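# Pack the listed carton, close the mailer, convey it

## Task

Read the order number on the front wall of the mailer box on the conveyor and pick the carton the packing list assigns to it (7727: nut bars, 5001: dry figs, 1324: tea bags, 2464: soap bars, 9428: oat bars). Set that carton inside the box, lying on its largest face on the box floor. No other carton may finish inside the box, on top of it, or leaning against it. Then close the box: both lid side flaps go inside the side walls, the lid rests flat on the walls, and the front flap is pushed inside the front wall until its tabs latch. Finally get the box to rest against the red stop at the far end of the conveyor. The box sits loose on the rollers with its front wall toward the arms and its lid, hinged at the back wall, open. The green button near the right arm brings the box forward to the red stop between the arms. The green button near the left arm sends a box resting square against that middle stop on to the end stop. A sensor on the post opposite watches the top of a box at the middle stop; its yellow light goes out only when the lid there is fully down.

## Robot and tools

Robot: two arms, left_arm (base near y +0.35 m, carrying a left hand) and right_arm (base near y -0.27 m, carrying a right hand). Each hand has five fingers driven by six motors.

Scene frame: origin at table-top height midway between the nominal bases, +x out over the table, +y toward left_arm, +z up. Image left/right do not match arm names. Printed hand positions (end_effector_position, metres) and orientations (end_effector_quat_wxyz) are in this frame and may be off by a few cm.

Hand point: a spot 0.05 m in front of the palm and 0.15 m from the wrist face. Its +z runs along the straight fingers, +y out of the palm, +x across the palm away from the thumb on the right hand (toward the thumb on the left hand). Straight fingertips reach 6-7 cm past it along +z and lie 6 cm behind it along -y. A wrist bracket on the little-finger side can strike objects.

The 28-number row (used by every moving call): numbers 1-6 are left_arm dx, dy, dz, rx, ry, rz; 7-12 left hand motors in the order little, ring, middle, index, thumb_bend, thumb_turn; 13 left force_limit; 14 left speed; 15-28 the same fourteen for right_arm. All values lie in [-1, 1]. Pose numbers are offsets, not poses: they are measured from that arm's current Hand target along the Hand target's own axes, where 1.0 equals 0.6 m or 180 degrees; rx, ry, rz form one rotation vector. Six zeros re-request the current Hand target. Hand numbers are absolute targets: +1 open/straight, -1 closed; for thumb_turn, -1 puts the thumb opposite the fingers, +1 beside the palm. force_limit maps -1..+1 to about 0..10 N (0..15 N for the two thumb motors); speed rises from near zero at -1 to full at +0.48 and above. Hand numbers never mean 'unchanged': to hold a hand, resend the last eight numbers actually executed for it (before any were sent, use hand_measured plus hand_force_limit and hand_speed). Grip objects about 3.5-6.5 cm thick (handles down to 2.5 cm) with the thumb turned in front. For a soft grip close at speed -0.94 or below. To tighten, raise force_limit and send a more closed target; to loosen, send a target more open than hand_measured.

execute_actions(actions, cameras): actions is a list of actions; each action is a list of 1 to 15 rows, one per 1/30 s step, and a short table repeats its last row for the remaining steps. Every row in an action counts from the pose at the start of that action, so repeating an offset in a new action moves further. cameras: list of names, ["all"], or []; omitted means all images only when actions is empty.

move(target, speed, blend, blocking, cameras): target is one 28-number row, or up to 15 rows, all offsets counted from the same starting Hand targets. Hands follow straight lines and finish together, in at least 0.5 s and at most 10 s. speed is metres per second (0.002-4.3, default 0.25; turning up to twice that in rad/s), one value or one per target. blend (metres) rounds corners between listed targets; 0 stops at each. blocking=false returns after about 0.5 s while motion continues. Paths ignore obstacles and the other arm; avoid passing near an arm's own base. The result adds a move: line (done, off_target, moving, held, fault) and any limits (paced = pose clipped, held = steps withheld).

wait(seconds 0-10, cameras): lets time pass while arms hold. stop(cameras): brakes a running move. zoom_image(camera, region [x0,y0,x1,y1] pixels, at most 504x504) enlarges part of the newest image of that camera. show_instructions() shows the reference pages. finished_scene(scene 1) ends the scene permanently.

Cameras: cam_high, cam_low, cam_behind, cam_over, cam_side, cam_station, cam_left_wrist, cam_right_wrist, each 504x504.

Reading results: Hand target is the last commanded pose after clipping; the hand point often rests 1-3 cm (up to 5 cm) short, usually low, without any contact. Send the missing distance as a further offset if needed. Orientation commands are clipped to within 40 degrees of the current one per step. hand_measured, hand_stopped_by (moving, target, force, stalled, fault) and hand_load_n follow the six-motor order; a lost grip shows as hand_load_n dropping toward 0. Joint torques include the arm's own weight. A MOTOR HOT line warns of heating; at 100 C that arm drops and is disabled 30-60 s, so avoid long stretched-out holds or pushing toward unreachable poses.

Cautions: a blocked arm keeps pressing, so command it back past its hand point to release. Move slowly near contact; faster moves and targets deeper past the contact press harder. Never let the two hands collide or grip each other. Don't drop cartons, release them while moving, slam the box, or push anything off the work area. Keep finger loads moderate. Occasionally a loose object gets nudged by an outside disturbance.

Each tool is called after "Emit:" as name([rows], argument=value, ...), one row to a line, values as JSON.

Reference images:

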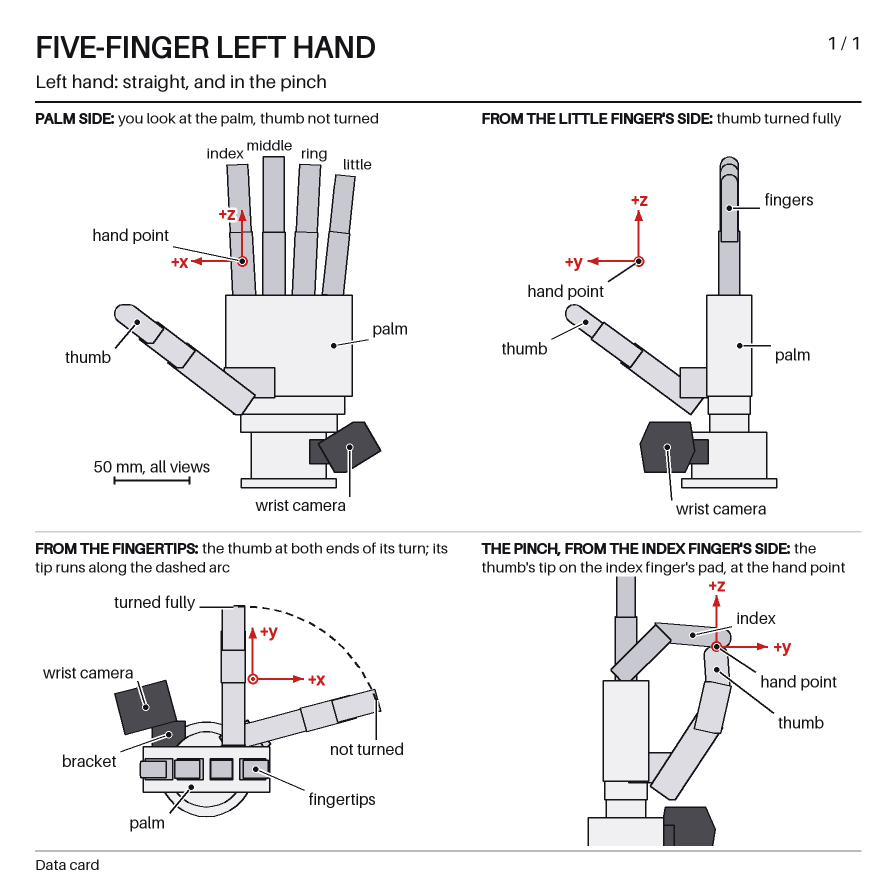

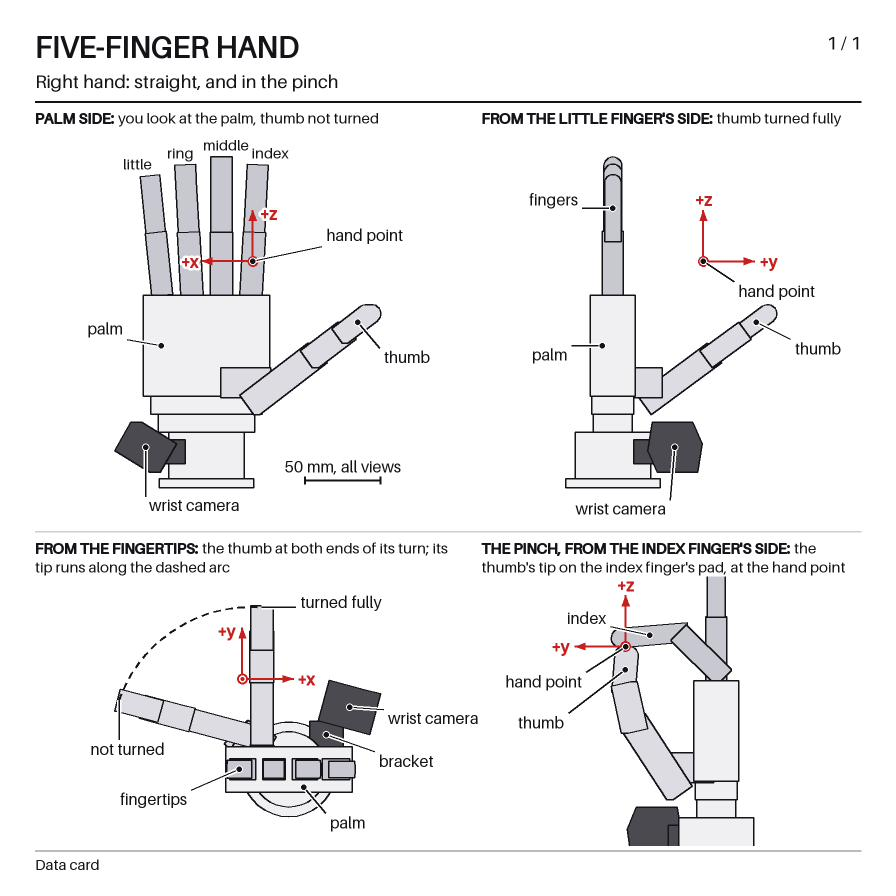

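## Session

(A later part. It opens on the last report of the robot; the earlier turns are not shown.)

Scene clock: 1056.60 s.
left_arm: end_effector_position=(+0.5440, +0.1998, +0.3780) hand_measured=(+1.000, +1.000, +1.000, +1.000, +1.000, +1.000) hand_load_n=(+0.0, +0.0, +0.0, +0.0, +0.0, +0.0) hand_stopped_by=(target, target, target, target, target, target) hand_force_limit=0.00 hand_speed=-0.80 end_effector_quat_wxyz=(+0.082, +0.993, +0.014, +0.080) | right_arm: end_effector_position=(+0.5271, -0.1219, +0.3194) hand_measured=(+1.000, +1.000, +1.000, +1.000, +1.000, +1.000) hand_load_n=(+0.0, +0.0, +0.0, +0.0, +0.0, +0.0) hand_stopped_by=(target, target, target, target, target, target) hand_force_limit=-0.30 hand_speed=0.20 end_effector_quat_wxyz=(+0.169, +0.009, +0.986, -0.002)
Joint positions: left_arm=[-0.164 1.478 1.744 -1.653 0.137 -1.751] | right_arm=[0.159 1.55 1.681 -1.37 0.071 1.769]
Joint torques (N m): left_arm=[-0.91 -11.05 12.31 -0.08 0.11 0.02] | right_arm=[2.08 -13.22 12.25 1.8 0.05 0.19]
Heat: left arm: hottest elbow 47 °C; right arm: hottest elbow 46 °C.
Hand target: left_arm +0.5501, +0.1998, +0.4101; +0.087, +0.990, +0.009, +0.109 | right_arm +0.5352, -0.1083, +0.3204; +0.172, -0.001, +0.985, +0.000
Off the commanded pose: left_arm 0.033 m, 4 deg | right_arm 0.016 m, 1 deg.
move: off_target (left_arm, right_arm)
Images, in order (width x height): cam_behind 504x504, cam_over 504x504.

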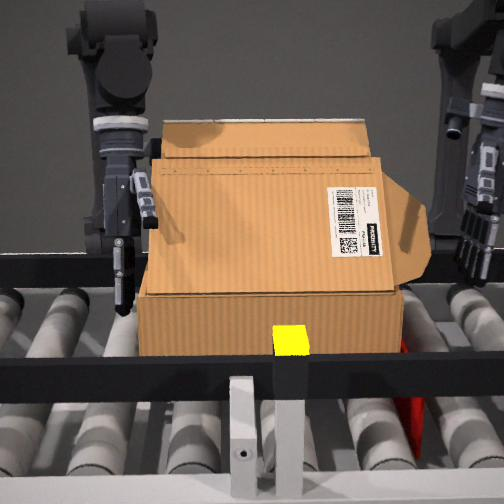

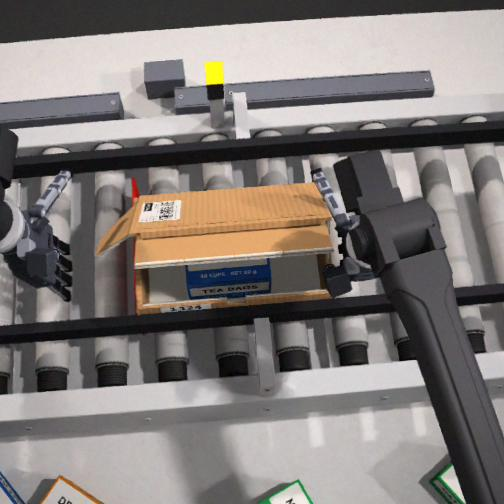

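Emit:
move(target=[0,0,0,0,0,0,1,1,1,1,1,1,0,-0.8,0,0.018,0,0,0,0,1,1,1,1,1,1,-0.3,0.2], speed=0.05, cameras=["cam_over","cam_behind","cam_right_wrist"])

Scene clock: 1059.97 s.
left_arm: end_effector_position=(+0.5440, +0.1998, +0.3780) hand_measured=(+1.000, +1.000, +1.000, +1.000, +1.000, +1.000) hand_load_n=(+0.0, +0.0, +0.0, +0.0, +0.0, +0.0) hand_stopped_by=(target, target, target, target, target, target) hand_force_limit=0.00 hand_speed=-0.80 end_effector_quat_wxyz=(+0.082, +0.993, +0.014, +0.080) | right_arm: end_effector_position=(+0.5267, -0.1147, +0.3182) hand_measured=(+1.000, +1.000, +1.000, +1.000, +1.000, +1.000) hand_load_n=(+0.0, +0.0, +0.0, +0.0, +0.0, +0.0) hand_stopped_by=(target, target, target, target, target, target) hand_force_limit=-0.30 hand_speed=0.20 end_effector_quat_wxyz=(+0.169, +0.013, +0.986, -0.004)
Joint positions: left_arm=[-0.164 1.478 1.744 -1.653 0.137 -1.751] | right_arm=[0.176 1.552 1.681 -1.37 0.081 1.792]
Joint torques (N m): left_arm=[-0.67 -10.99 12.38 -0.1 0.1 0.02] | right_arm=[2.14 -13.22 12.88 1.77 -0.07 0.1]
Heat: left arm: hottest elbow 47 °C; right arm: hottest elbow 46 °C.
Hand target: left_arm +0.5501, +0.1998, +0.4101; +0.087, +0.990, +0.009, +0.109 | right_arm +0.5352, -0.0974, +0.3203; +0.172, +0.000, +0.985, +0.000
Off the commanded pose: left_arm 0.033 m, 4 deg | right_arm 0.019 m, 2 deg.
move: off_target (left_arm, right_arm)
camera_calibration:
cam_right_wrist: T_world_to_cam=[[-0.251834, 0.960119, -0.121455, 0.282478], [0.577298, 0.249763, 0.777397, -0.527709], [0.776728, 0.125659, -0.617174, -0.0837219], [0, 0, 0, 1]] pos_world=[0.440812, -0.12889, 0.392877]
Images, in order (width x height): cam_behind 504x504, cam_over 504x504, cam_right_wrist 504x504.

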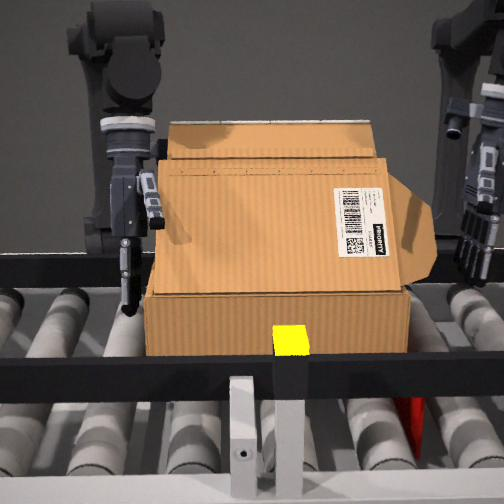

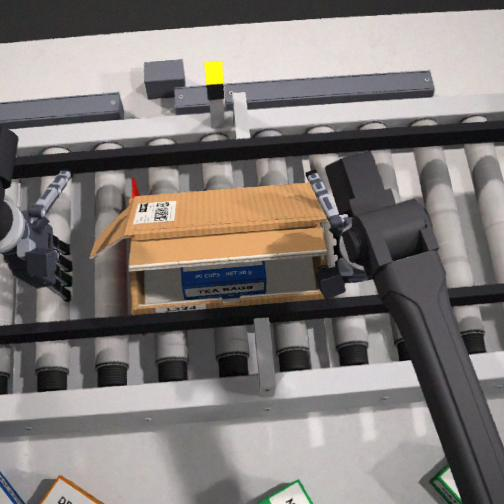

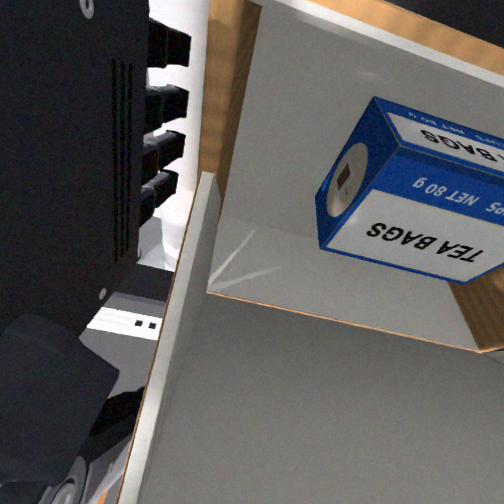

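Emit:
move([
  [0.025,0.06,-0.03,0,0,0,1,1,1,1,1,1,0,-0.8,0,0,0,0,0,0,1,1,1,1,1,1,-0.3,0.2],
  [0.025,0.085,-0.015,0,0,0,1,1,1,1,1,1,0,-0.8,0,0,0,0,0,0,1,1,1,1,1,1,-0.3,0.2],
  [-0.055,0.17,0.069,0,0,0,1,1,1,1,1,1,0,-0.8,0,0,0,0,0,0,1,1,1,1,1,1,-0.3,0.2],
], speed=[0.1,0.08,0.05], cameras=["cam_over","cam_behind","cam_left_wrist","cam_high"])

Scene clock: 1069.83 s.
left_arm: end_effector_position=(+0.5414, +0.1285, +0.3911) hand_measured=(+1.000, +1.000, +1.000, +1.000, +1.000, +1.000) hand_load_n=(+0.0, +0.0, +0.5, +0.0, +0.0, +0.0) hand_stopped_by=(target, target, target, target, target, target) hand_force_limit=0.00 hand_speed=-0.80 end_effector_quat_wxyz=(+0.068, +0.989, +0.041, +0.124) | right_arm: end_effector_position=(+0.5282, -0.1168, +0.3184) hand_measured=(+1.000, +1.000, +1.000, +1.000, +1.000, +1.000) hand_load_n=(+0.0, +0.0, +0.0, +0.0, +0.0, +0.5) hand_stopped_by=(target, target, target, target, target, target) hand_force_limit=-0.30 hand_speed=0.20 end_effector_quat_wxyz=(+0.170, +0.023, +0.985, -0.006)
Joint positions: left_arm=[-0.355 1.456 1.741 -1.574 0.036 -1.989] | right_arm=[0.176 1.552 1.681 -1.37 0.089 1.812]
Joint torques (N m): left_arm=[-6.01 -10.17 6.06 0.92 1.48 -0.07] | right_arm=[2.26 -12.86 12.77 1.66 -0.36 -0.06]
Heat: left arm: hottest elbow 47 °C; right arm: hottest elbow 47 °C.
Hand target: left_arm +0.5268, +0.0912, +0.3810; +0.087, +0.990, +0.009, +0.109 | right_arm +0.5352, -0.0974, +0.3203; +0.172, +0.000, +0.985, +0.001
Off the commanded pose: left_arm 0.041 m, 5 deg | right_arm 0.021 m, 3 deg.
move: off_target (left_arm, right_arm)
camera_calibration:
cam_left_wrist: T_world_to_cam=[[0.212598, 0.97365, -0.0825042, -0.205999], [0.689958, -0.0897902, 0.718259, -0.638896], [0.691925, -0.209625, -0.690867, 0.0380728], [0, 0, 0, 1]] pos_world=[0.458263, 0.151185, 0.4682]
Images, in order (width x height): cam_high 504x504, cam_behind 504x504, cam_over 504x504, cam_left_wrist 504x504.

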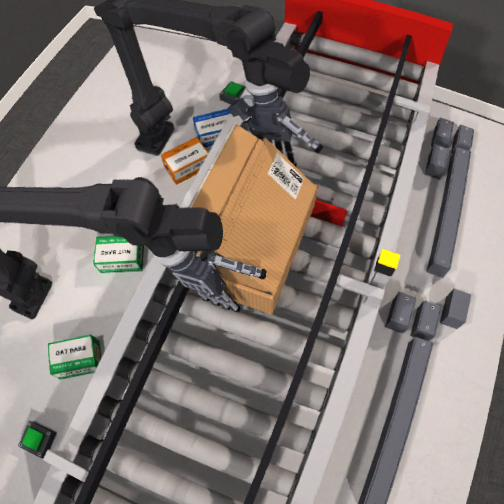

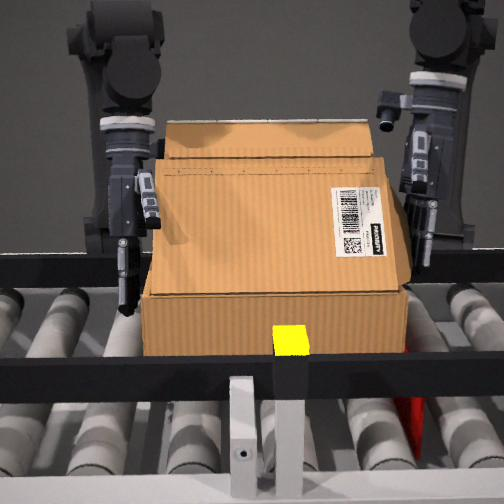

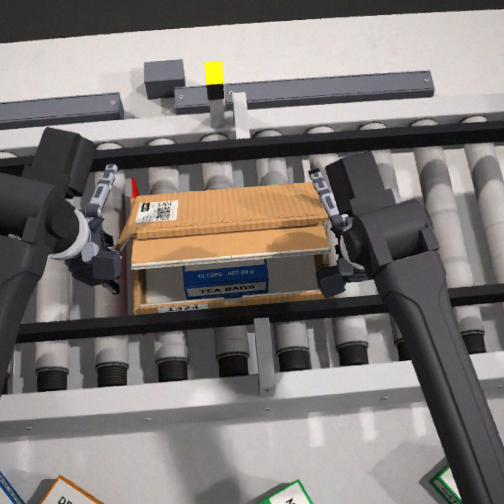

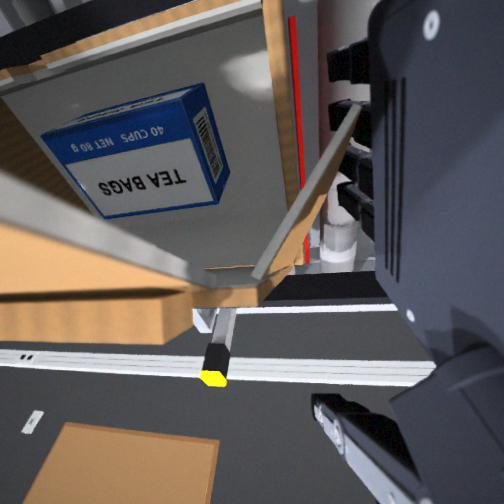

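Emit:
move([
  [0.005,0.0,-0.035,0,0,0,1,1,1,1,1,1,0,-0.8,0,0,0,0,0,0,1,1,1,1,1,1,-0.3,0.2],
  [0.005,0.02,-0.035,0,0,0,1,1,1,1,1,1,0,-0.8,0,0,0,0,0,0,1,1,1,1,1,1,-0.3,0.2],
], speed=[0.05,0.05], cameras=["cam_over","cam_behind","cam_left_wrist","cam_high"])

Scene clock: 1075.57 s.
left_arm: end_effector_position=(+0.5337, +0.1244, +0.3876) hand_measured=(+1.000, +1.000, +1.000, +1.000, +1.000, +1.000) hand_load_n=(+0.0, +0.0, +0.0, +0.0, +0.0, +0.0) hand_stopped_by=(target, target, target, target, target, target) hand_force_limit=0.00 hand_speed=-0.80 end_effector_quat_wxyz=(+0.063, +0.991, +0.042, +0.111) | right_arm: end_effector_position=(+0.5289, -0.1170, +0.3196) hand_measured=(+1.000, +1.000, +1.000, +1.000, +1.000, +1.000) hand_load_n=(+0.0, +0.0, +0.0, +0.0, +0.0, +0.5) hand_stopped_by=(target, target, target, target, target, target) hand_force_limit=-0.30 hand_speed=0.20 end_effector_quat_wxyz=(+0.171, +0.026, +0.985, -0.006)
Joint positions: left_arm=[-0.37 1.46 1.745 -1.603 0.032 -2.006] | right_arm=[0.176 1.552 1.683 -1.37 0.089 1.817]
Joint torques (N m): left_arm=[-6.53 -9.23 11.63 -0.1 1.49 -0.06] | right_arm=[2.08 -12.45 12.59 1.62 -0.35 -0.09]
Heat: left arm: hottest elbow 47 °C; right arm: hottest elbow 47 °C.
Hand target: left_arm +0.5252, +0.0830, +0.4040; +0.087, +0.990, +0.009, +0.110 | right_arm +0.5352, -0.0974, +0.3203; +0.172, +0.000, +0.985, +0.000
Off the commanded pose: left_arm 0.045 m, 5 deg | right_arm 0.021 m, 3 deg.
move: off_target (left_arm, right_arm)
camera_calibration:
cam_left_wrist: T_world_to_cam=[[0.208695, 0.974805, -0.0787458, -0.200183], [0.709876, -0.0956066, 0.697808, -0.633334], [0.672698, -0.201528, -0.711943, 0.0575204], [0, 0, 0, 1]] pos_world=[0.452671, 0.14618, 0.467133]
Images, in order (width x height): cam_high 504x504, cam_behind 504x504, cam_over 504x504, cam_left_wrist 504x504.

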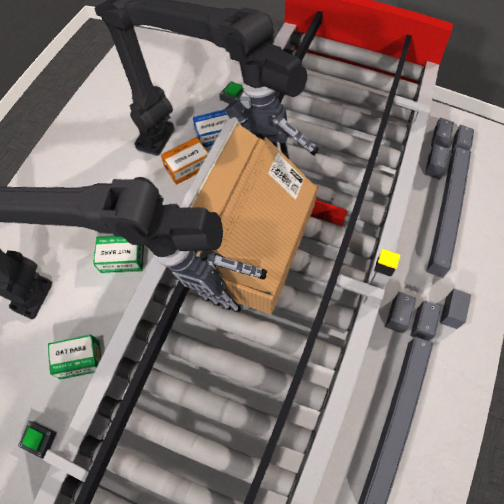

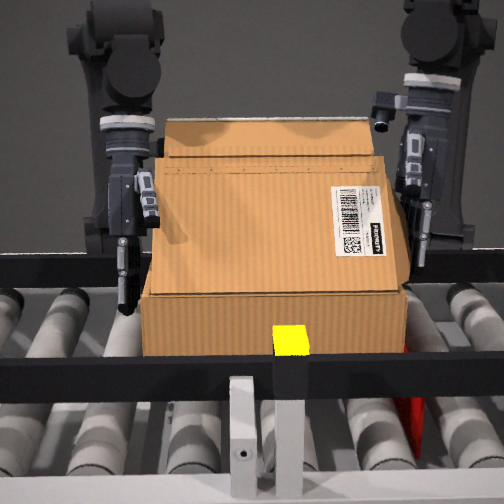

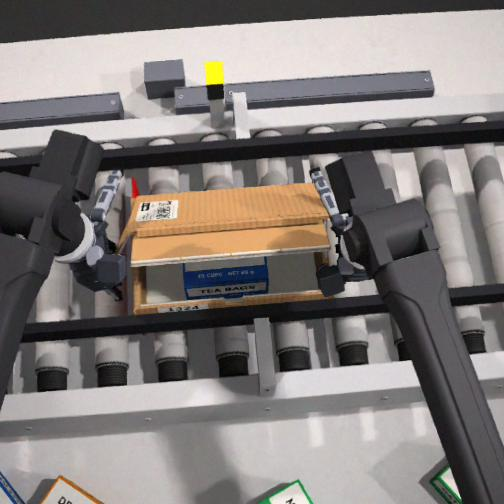

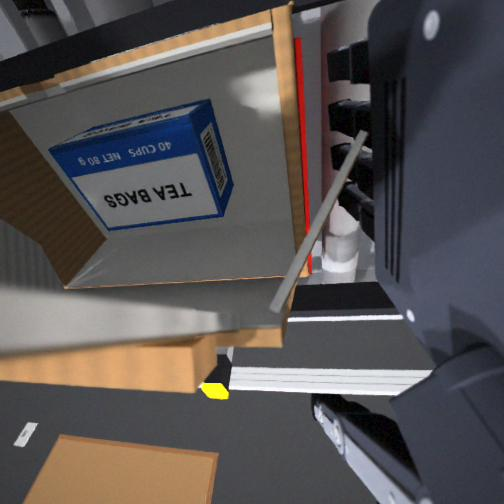

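Emit:
move([
  [0.03,-0.01,-0.05,0,0,0,1,1,1,1,1,1,0,-0.8,0,0,0,0,0,0,1,1,1,1,1,1,-0.3,0.2],
], speed=[0.06], cameras=["cam_over","cam_behind","cam_left_wrist"])

Scene clock: 1080.57 s.
left_arm: end_effector_position=(+0.5353, +0.1193, +0.3994) hand_measured=(+1.000, +1.000, +1.000, +1.000, +1.000, +1.000) hand_load_n=(-0.5, +0.0, +0.5, +0.0, +0.0, +0.0) hand_stopped_by=(target, target, target, target, target, target) hand_force_limit=0.00 hand_speed=-0.80 end_effector_quat_wxyz=(+0.064, +0.993, +0.036, +0.090) | right_arm: end_effector_position=(+0.5339, -0.1214, +0.3236) hand_measured=(+1.000, +1.000, +1.000, +1.000, +1.000, +1.000) hand_load_n=(+0.0, +0.0, +0.0, +0.0, +0.0, +0.5) hand_stopped_by=(target, target, target, target, target, target) hand_force_limit=-0.30 hand_speed=0.20 end_effector_quat_wxyz=(+0.178, +0.034, +0.983, -0.006)
Joint positions: left_arm=[-0.37 1.508 1.84 -1.688 0.051 -1.994] | right_arm=[0.169 1.552 1.689 -1.361 0.093 1.827]
Joint torques (N m): left_arm=[-3.55 -10.46 13.46 0.14 1.12 0.12] | right_arm=[2.96 -12.98 12.22 1.25 -0.53 -0.22]
Heat: left arm: hottest elbow 48 °C; right arm: hottest elbow 48 °C.
Hand target: left_arm +0.5362, +0.0947, +0.4357; +0.087, +0.990, +0.009, +0.110 | right_arm +0.5353, -0.0975, +0.3202; +0.172, +0.000, +0.985, +0.000
Off the commanded pose: left_arm 0.044 m, 5 deg | right_arm 0.024 m, 4 deg.
joint sent to its limit (left arm) — joint 4 (wrist pitch), lower limit. The joint targets still meet the commanded pose.
move: off_target (left_arm, right_arm)
camera_calibration:
cam_left_wrist: T_world_to_cam=[[0.22027, 0.97135, -0.0892208, -0.19636], [0.736136, -0.105523, 0.668558, -0.644317], [0.639989, -0.212942, -0.738289, 0.0932288], [0, 0, 0, 1]] pos_world=[0.457892, 0.142597, 0.482074]
Images, in order (width x height): cam_behind 504x504, cam_over 504x504, cam_left_wrist 504x504.

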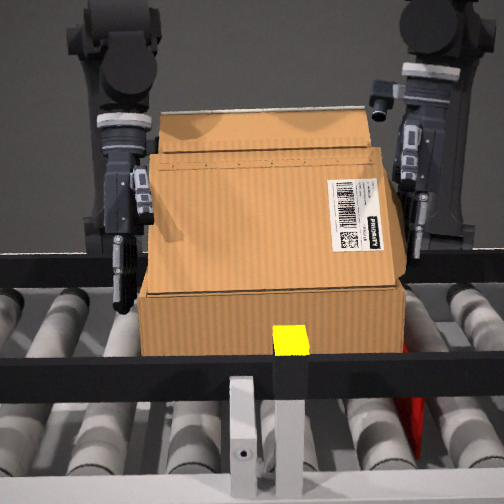

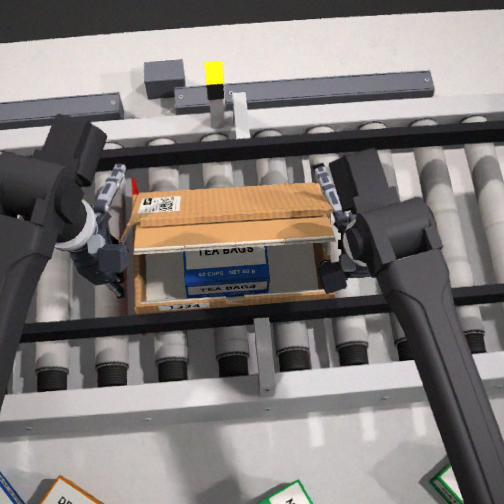

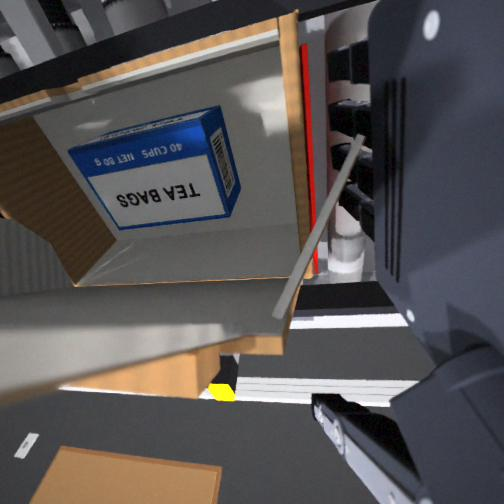

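Emit:
move([
  [-0.005,-0.021,0.021,0,0,0,1,1,1,1,1,1,0,-0.8,0.01,-0.034,0.027,-0.078,0,0.028,1,1,1,1,1,1,-0.3,0.2],
], speed=[0.06], cameras=["cam_over","cam_behind","cam_left_wrist","cam_right_wrist"])

Scene clock: 1089.83 s.
left_arm: end_effector_position=(+0.5322, +0.1148, +0.4003) hand_measured=(+1.000, +1.000, +1.000, +1.000, +1.000, +1.000) hand_load_n=(+0.0, -0.5, +0.0, +0.0, +0.0, -0.5) hand_stopped_by=(target, target, target, target, target, target) hand_force_limit=0.00 hand_speed=-0.80 end_effector_quat_wxyz=(+0.072, +0.993, +0.022, +0.087) | right_arm: end_effector_position=(+0.5349, -0.1184, +0.3087) hand_measured=(+1.000, +1.000, +1.000, +1.000, +1.000, +1.000) hand_load_n=(+0.0, +0.0, +0.0, +0.0, +0.0, +0.0) hand_stopped_by=(target, target, target, target, target, target) hand_force_limit=-0.30 hand_speed=0.20 end_effector_quat_wxyz=(+0.171, +0.025, +0.977, +0.125)
Joint positions: left_arm=[-0.37 1.508 1.84 -1.688 0.072 -1.969] | right_arm=[0.076 1.536 1.577 -1.23 -0.199 1.77]
Joint torques (N m): left_arm=[-1.9 -11.16 10.19 0.81 0.41 0.05] | right_arm=[0.09 -15.09 9.07 2.24 -0.52 0.1]
Heat: left arm: hottest elbow 49 °C; right arm: hottest elbow 48 °C.
Hand target: left_arm +0.5360, +0.1049, +0.4207; +0.087, +0.990, +0.009, +0.110 | right_arm +0.5351, -0.1179, +0.3029; +0.170, +0.022, +0.977, +0.128
Off the commanded pose: left_arm 0.023 m, 3 deg | right_arm 0.006 m, 1 deg.
move: off_target (left_arm)
camera_calibration:
cam_left_wrist: T_world_to_cam=[[0.248726, 0.962945, -0.10427, -0.199228], [0.73518, -0.117607, 0.667592, -0.640967], [0.630592, -0.242705, -0.73719, 0.102877], [0, 0, 0, 1]] pos_world=[0.455905, 0.141432, 0.482971]
cam_right_wrist: T_world_to_cam=[[-0.269672, 0.954697, 0.125823, 0.219519], [0.565598, 0.0512862, 0.823084, -0.555444], [0.779343, 0.293128, -0.553805, -0.0967519], [0, 0, 0, 1]] pos_world=[0.448759, -0.152727, 0.375975]
Images, in order (width x height): cam_behind 504x504, cam_over 504x504, cam_left_wrist 504x504, cam_right_wrist 504x504.

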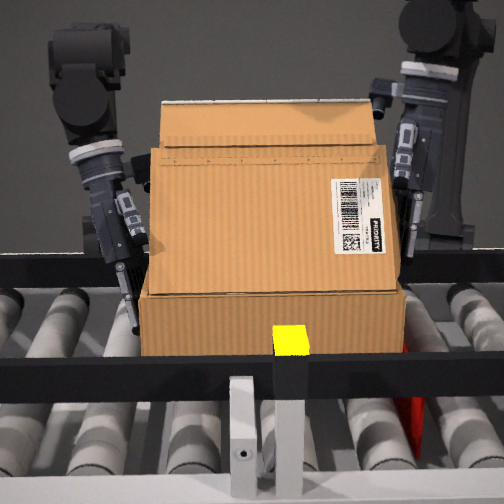

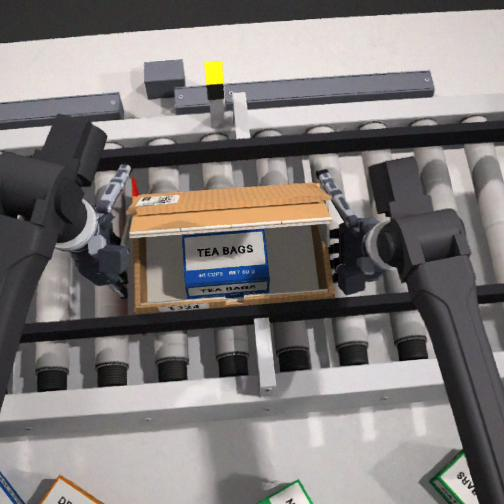

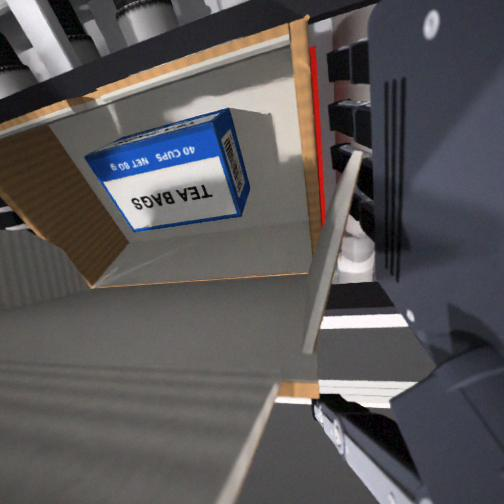

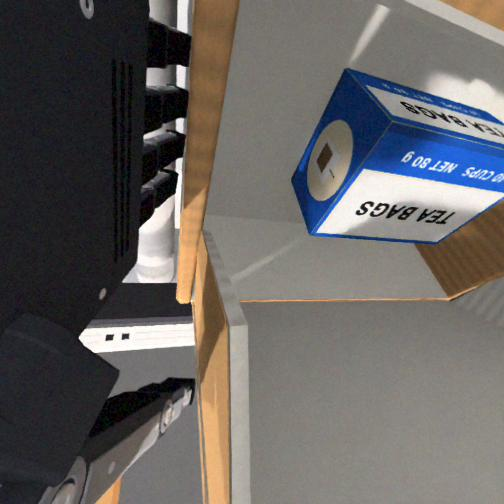

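Emit:
move([
  [0.00,0.035,0.0,0,0,0,1,1,1,1,1,1,0,-0.8,0,0.01,0,0,0,0,1,1,1,1,1,1,-0.3,0.2],
], speed=[0.05], cameras=["cam_over","cam_behind","cam_left_wrist","cam_right_wrist"])

Scene clock: 1094.93 s.
left_arm: end_effector_position=(+0.5291, +0.1042, +0.4013) hand_measured=(+1.000, +1.000, +1.000, +1.000, +1.000, +1.000) hand_load_n=(+0.0, +0.0, +0.0, +0.5, +0.0, +0.0) hand_stopped_by=(target, target, target, target, target, target) hand_force_limit=0.00 hand_speed=-0.80 end_effector_quat_wxyz=(+0.069, +0.993, +0.021, +0.089) | right_arm: end_effector_position=(+0.5350, -0.1187, +0.3087) hand_measured=(+1.000, +1.000, +1.000, +1.000, +1.000, +1.000) hand_load_n=(+0.0, +0.5, +0.5, +0.0, +0.0, +0.0) hand_stopped_by=(target, target, target, target, target, target) hand_force_limit=-0.30 hand_speed=0.20 end_effector_quat_wxyz=(+0.171, +0.025, +0.977, +0.124)
Joint positions: left_arm=[-0.398 1.51 1.845 -1.688 0.059 -1.993] | right_arm=[0.076 1.536 1.577 -1.23 -0.197 1.77]
Joint torques (N m): left_arm=[-3.31 -9.88 12.26 0.58 0.54 -0.08] | right_arm=[1.32 -14.68 9.58 2.15 -0.42 0.21]
Heat: left arm: hottest elbow 48 °C; right arm: hottest elbow 49 °C.
Hand target: left_arm +0.5359, +0.0841, +0.4242; +0.087, +0.990, +0.009, +0.109 | right_arm +0.5351, -0.1121, +0.3045; +0.170, +0.022, +0.977, +0.128
Off the commanded pose: left_arm 0.031 m, 3 deg | right_arm 0.008 m, 1 deg.
move: off_target (left_arm)
camera_calibration:
cam_left_wrist: T_world_to_cam=[[0.249661, 0.963441, -0.0972116, -0.191581], [0.73231, -0.122171, 0.669922, -0.639453], [0.633554, -0.238442, -0.736039, 0.100551], [0, 0, 0, 1]] pos_world=[0.452404, 0.13043, 0.48377]
cam_right_wrist: T_world_to_cam=[[-0.269082, 0.955095, 0.124052, 0.220136], [0.565154, 0.0522852, 0.823327, -0.555202], [0.779869, 0.291651, -0.553844, -0.0970027], [0, 0, 0, 1]] pos_world=[0.448658, -0.152931, 0.37608]
Images, in order (width x height): cam_behind 504x504, cam_over 504x504, cam_left_wrist 504x504, cam_right_wrist 504x504.

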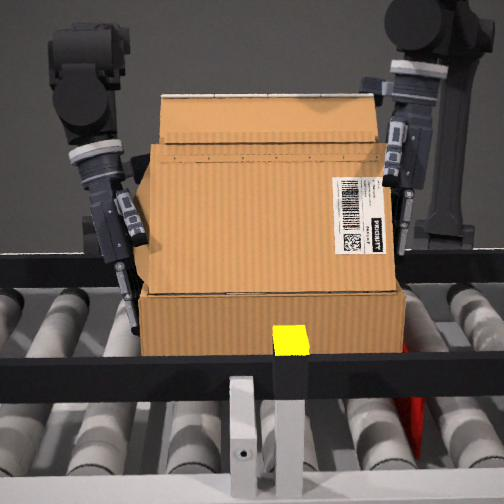

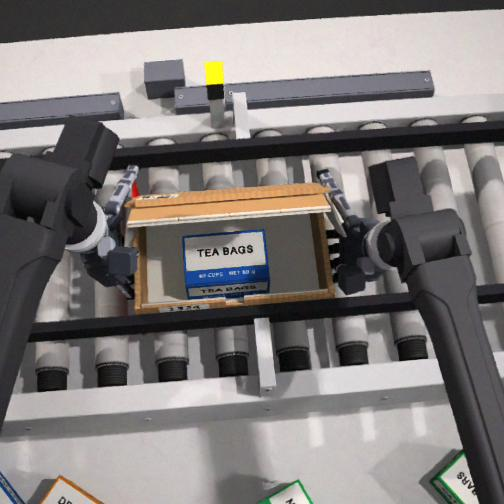

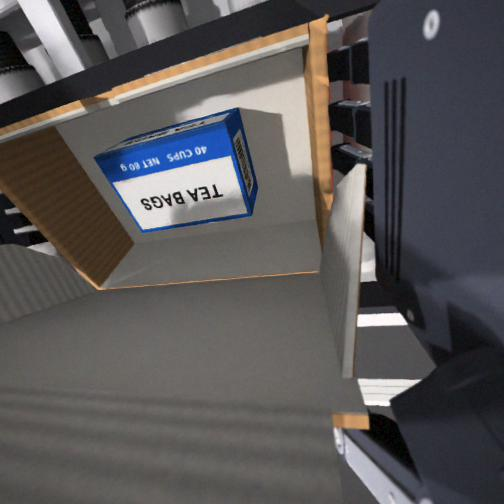

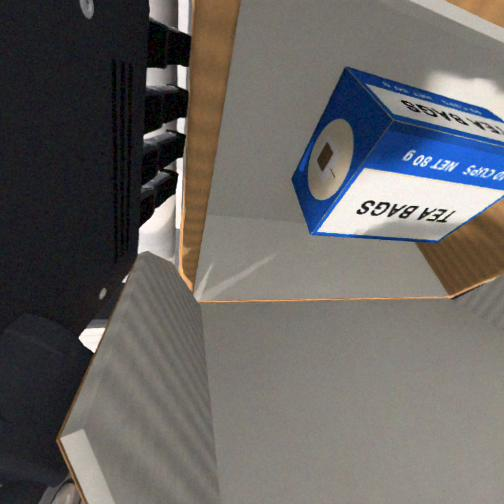

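Emit:
execute_actions(actions=[], cameras=["cam_behind","cam_over","cam_station","cam_right_wrist"])

Scene clock: 1110.53 s.
left_arm: end_effector_position=(+0.5291, +0.1042, +0.4013) hand_measured=(+1.000, +1.000, +1.000, +1.000, +1.000, +1.000) hand_load_n=(+0.0, +0.0, +0.0, +0.5, +0.0, +0.0) hand_stopped_by=(target, target, target, target, target, target) hand_force_limit=0.00 hand_speed=-0.80 end_effector_quat_wxyz=(+0.069, +0.993, +0.021, +0.089) | right_arm: end_effector_position=(+0.5350, -0.1187, +0.3087) hand_measured=(+1.000, +1.000, +1.000, +1.000, +1.000, +1.000) hand_load_n=(+0.0, +0.0, +0.0, +0.0, +0.0, +0.0) hand_stopped_by=(target, target, target, target, target, target) hand_force_limit=-0.30 hand_speed=0.20 end_effector_quat_wxyz=(+0.171, +0.025, +0.977, +0.124)
Joint positions: left_arm=[-0.398 1.51 1.845 -1.688 0.059 -1.994] | right_arm=[0.076 1.536 1.577 -1.23 -0.197 1.77]
Joint velocities: within noise
Joint torques (N m): left_arm=[-3.31 -9.93 12.21 0.54 0.54 -0.11] | right_arm=[0.85 -14.8 9.5 2.1 -0.39 0.19]
Heat: left arm: hottest elbow 49 °C; right arm: hottest elbow 49 °C.
Hand target: left_arm +0.5359, +0.0841, +0.4242; +0.087, +0.990, +0.009, +0.109 | right_arm +0.5351, -0.1121, +0.3045; +0.170, +0.022, +0.977, +0.128
Off the commanded pose: left_arm 0.031 m, 3 deg | right_arm 0.008 m, 1 deg.
camera_calibration:
cam_right_wrist: T_world_to_cam=[[-0.269082, 0.955095, 0.124052, 0.220136], [0.565154, 0.0522852, 0.823327, -0.555202], [0.779869, 0.291651, -0.553844, -0.0970027], [0, 0, 0, 1]] pos_world=[0.448658, -0.152931, 0.37608]
Images, in order (width x height): cam_behind 504x504, cam_over 504x504, cam_station 504x504, cam_right_wrist 504x504.

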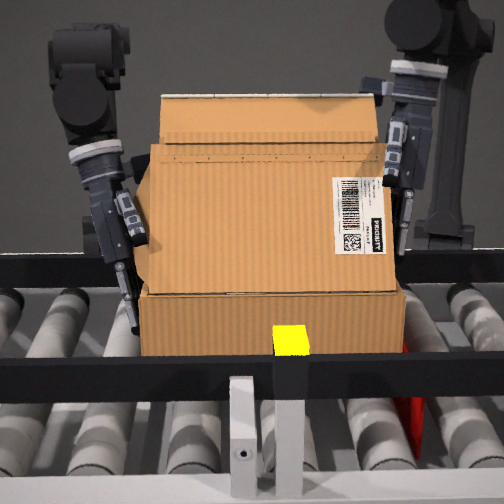

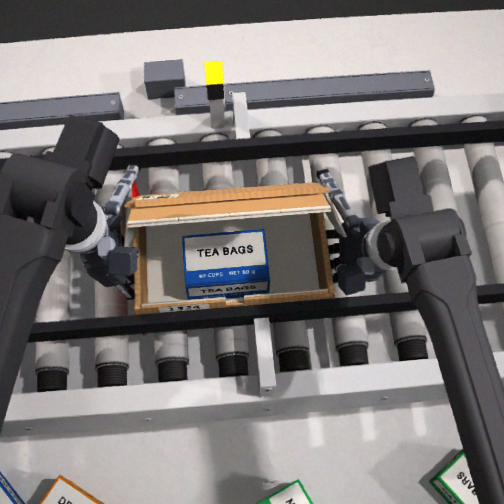

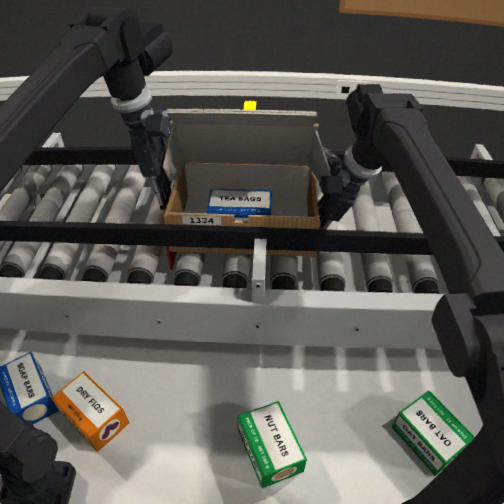

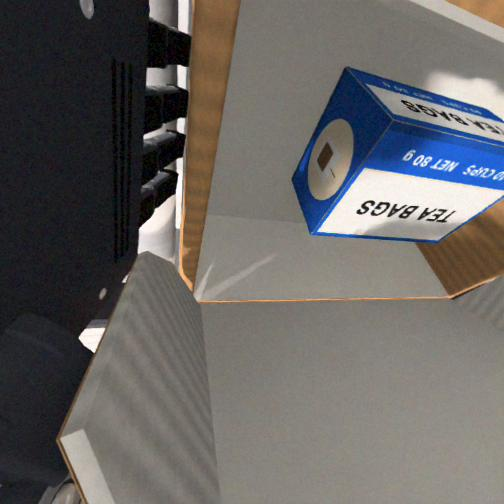

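Emit:
move([
  [0,0,0,0,0,0,1,1,1,1,1,1,0,-0.8,-0.0154,-0.1396,-0.0432,0,0,0,1,1,1,1,1,1,-0.3,0.2],
  [0,0,0,0,0,0,1,1,1,1,1,1,0,-0.8,-0.1257,-0.0773,-0.2518,0.026,0,-0.0094,1,1,1,1,1,1,-0.3,0.2],
], blend=0.02, speed=0.2, cameras=["cam_behind","cam_over","cam_right_wrist","cam_left_wrist"])

Scene clock: 1121.83 s.
left_arm: end_effector_position=(+0.5300, +0.1020, +0.4024) hand_measured=(+1.000, +1.000, +1.000, +1.000, +1.000, +1.000) hand_load_n=(+0.0, +0.0, +0.0, +0.0, +0.0, +0.0) hand_stopped_by=(target, target, target, target, target, target) hand_force_limit=0.00 hand_speed=-0.80 end_effector_quat_wxyz=(+0.071, +0.993, +0.020, +0.089) | right_arm: end_effector_position=(+0.5499, -0.2055, +0.4494) hand_measured=(+1.000, +1.000, +1.000, +1.000, +1.000, +1.000) hand_load_n=(+0.0, +0.0, +0.0, +0.0, +0.0, +0.0) hand_stopped_by=(target, target, target, target, target, target) hand_force_limit=-0.30 hand_speed=0.20 end_effector_quat_wxyz=(+0.177, +0.025, +0.980, +0.089)
Joint positions: left_arm=[-0.4 1.514 1.851 -1.688 0.062 -1.994] | right_arm=[-0.077 1.679 2.154 -1.689 -0.182 1.611]
Joint torques (N m): left_arm=[-2.96 -9.99 11.85 0.58 0.38 -0.11] | right_arm=[1.49 -14.56 12.62 1.16 0 0.01]
Heat: left arm: hottest elbow 50 °C; right arm: hottest elbow 49 °C.
Hand target: left_arm +0.5359, +0.0841, +0.4243; +0.087, +0.990, +0.009, +0.109 | right_arm +0.5550, -0.2001, +0.4545; +0.171, +0.014, +0.981, +0.086
Off the commanded pose: left_arm 0.029 m, 3 deg | right_arm 0.009 m, 1 deg.
joint sent to its limit (right arm) — joint 4 (wrist pitch), lower limit. The joint targets still meet the commanded pose.
move: off_target (left_arm)
camera_calibration:
cam_left_wrist: T_world_to_cam=[[0.251625, 0.962504, -0.101345, -0.188948], [0.7316, -0.120611, 0.67098, -0.641301], [0.633598, -0.242979, -0.734517, 0.100087], [0, 0, 0, 1]] pos_world=[0.453305, 0.128834, 0.484667]
cam_right_wrist: T_world_to_cam=[[-0.257774, 0.964695, 0.054005, 0.316755], [0.559606, 0.103499, 0.822271, -0.660844], [0.787651, 0.242181, -0.566528, -0.0141917], [0, 0, 0, 1]] pos_world=[0.462641, -0.233738, 0.518246]
Images, in order (width x height): cam_behind 504x504, cam_over 504x504, cam_left_wrist 504x504, cam_right_wrist 504x504.

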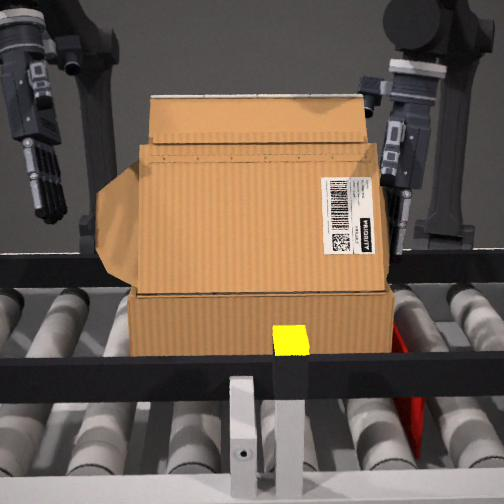

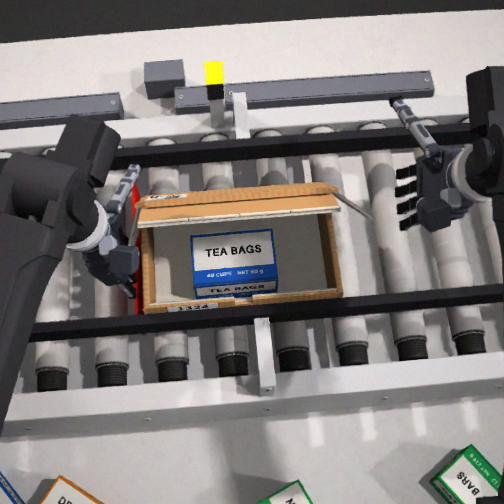

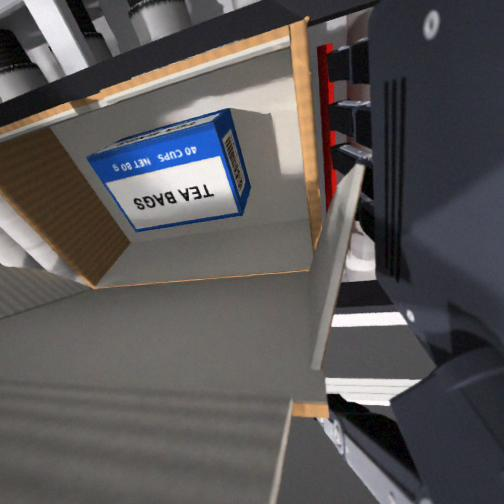

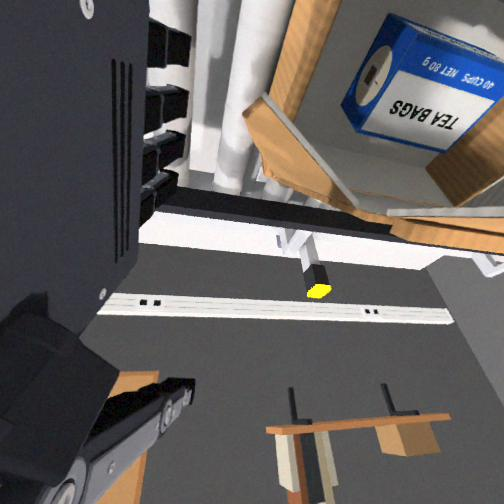

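Emit:
move([
  [0,0,0,0,0,0,1,1,1,1,1,1,0,-0.8,0.0177,0.071,0.0249,0,0,0,1,1,1,1,1,1,-0.3,0.2],
  [-0.01,0,0.006,0,0,0,1,1,1,1,1,1,0,-0.8,0.0404,0.1309,0.0639,0,0,0,1,1,1,1,1,1,-0.3,0.2],
  [-0.0497,-0.0285,0.0461,0,0,0,1,1,1,1,1,1,0,-0.8,0.0933,0.157,0.1125,0,0,0,1,1,1,1,1,1,-0.3,0.2],
], blend=0.01, speed=0.1, cameras=["cam_behind","cam_over","cam_station","cam_right_wrist","cam_left_wrist"])

Scene clock: 1136.07 s.
left_arm: end_effector_position=(+0.5184, +0.1038, +0.3814) hand_measured=(+1.000, +1.000, +1.000, +1.000, +1.000, +1.000) hand_load_n=(+0.0, +0.5, +0.0, +0.0, +0.0, +0.0) hand_stopped_by=(target, target, target, target, target, target) hand_force_limit=0.00 hand_speed=-0.80 end_effector_quat_wxyz=(+0.077, +0.992, +0.019, +0.099) | right_arm: end_effector_position=(+0.5261, -0.1079, +0.3981) hand_measured=(+1.000, +1.000, +1.000, +1.000, +1.000, +1.000) hand_load_n=(+0.0, +0.0, +0.0, +0.5, +0.0, +0.0) hand_stopped_by=(target, target, target, target, target, target) hand_force_limit=-0.30 hand_speed=0.20 end_effector_quat_wxyz=(+0.177, +0.022, +0.981, +0.079)
Joint positions: left_arm=[-0.405 1.449 1.715 -1.594 0.063 -1.998] | right_arm=[0.132 1.561 1.865 -1.494 -0.088 1.798]
Joint torques (N m): left_arm=[-2.37 -11.63 7.01 0.98 0.32 -0.02] | right_arm=[1.9 -14.97 8.51 2.11 -0.45 0.23]
Heat: left arm: hottest elbow 50 °C; right arm: hottest elbow 49 °C.
Hand target: left_arm +0.5129, +0.0952, +0.3882; +0.087, +0.990, +0.009, +0.109 | right_arm +0.5250, -0.0931, +0.3897; +0.171, +0.014, +0.981, +0.086
Off the commanded pose: left_arm 0.012 m, 2 deg | right_arm 0.017 m, 1 deg.
move: off_target (left_arm, right_arm)
camera_calibration:
cam_left_wrist: T_world_to_cam=[[0.254872, 0.961141, -0.106059, -0.189517], [0.717697, -0.114522, 0.686874, -0.618032], [0.648037, -0.251183, -0.718996, 0.0798784], [0, 0, 0, 1]] pos_world=[0.440098, 0.131439, 0.461842]
cam_right_wrist: T_world_to_cam=[[-0.260515, 0.964863, 0.0342337, 0.228649], [0.559229, 0.121899, 0.820002, -0.612351], [0.787016, 0.232768, -0.571336, -0.0469311], [0, 0, 0, 1]] pos_world=[0.438947, -0.135046, 0.467488]
Images, in order (width x height): cam_behind 504x504, cam_over 504x504, cam_station 504x504, cam_left_wrist 504x504, cam_right_wrist 504x504.

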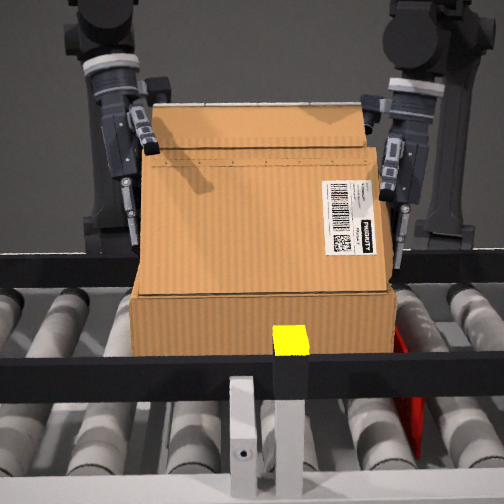

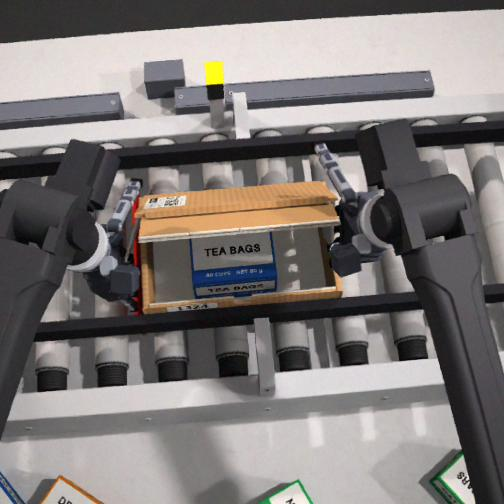

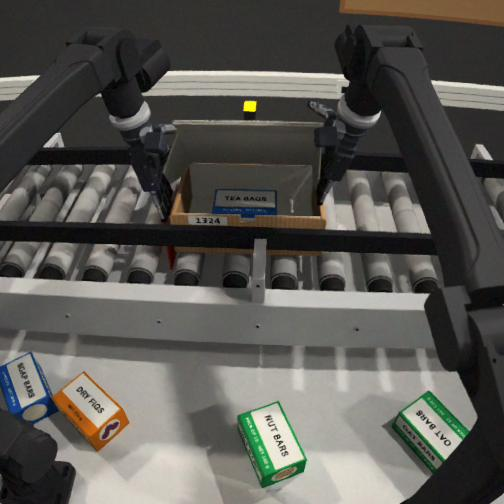

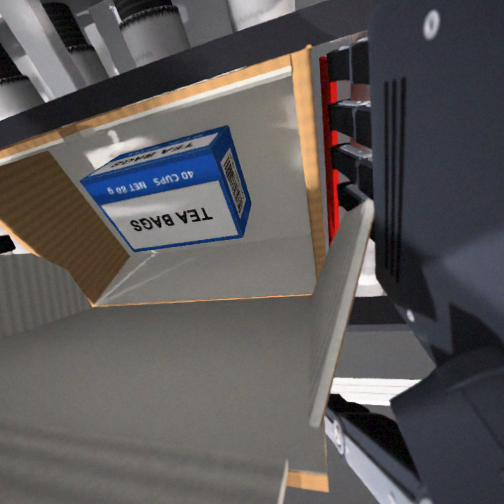

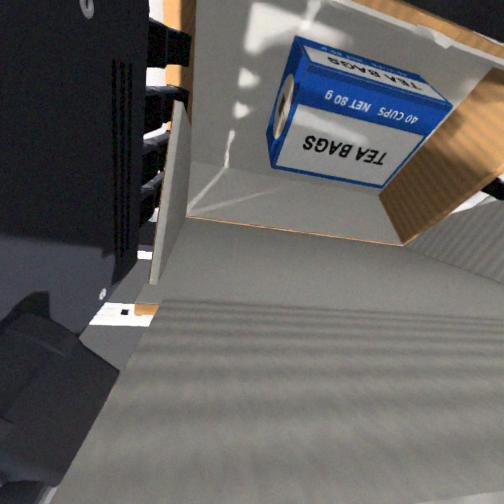

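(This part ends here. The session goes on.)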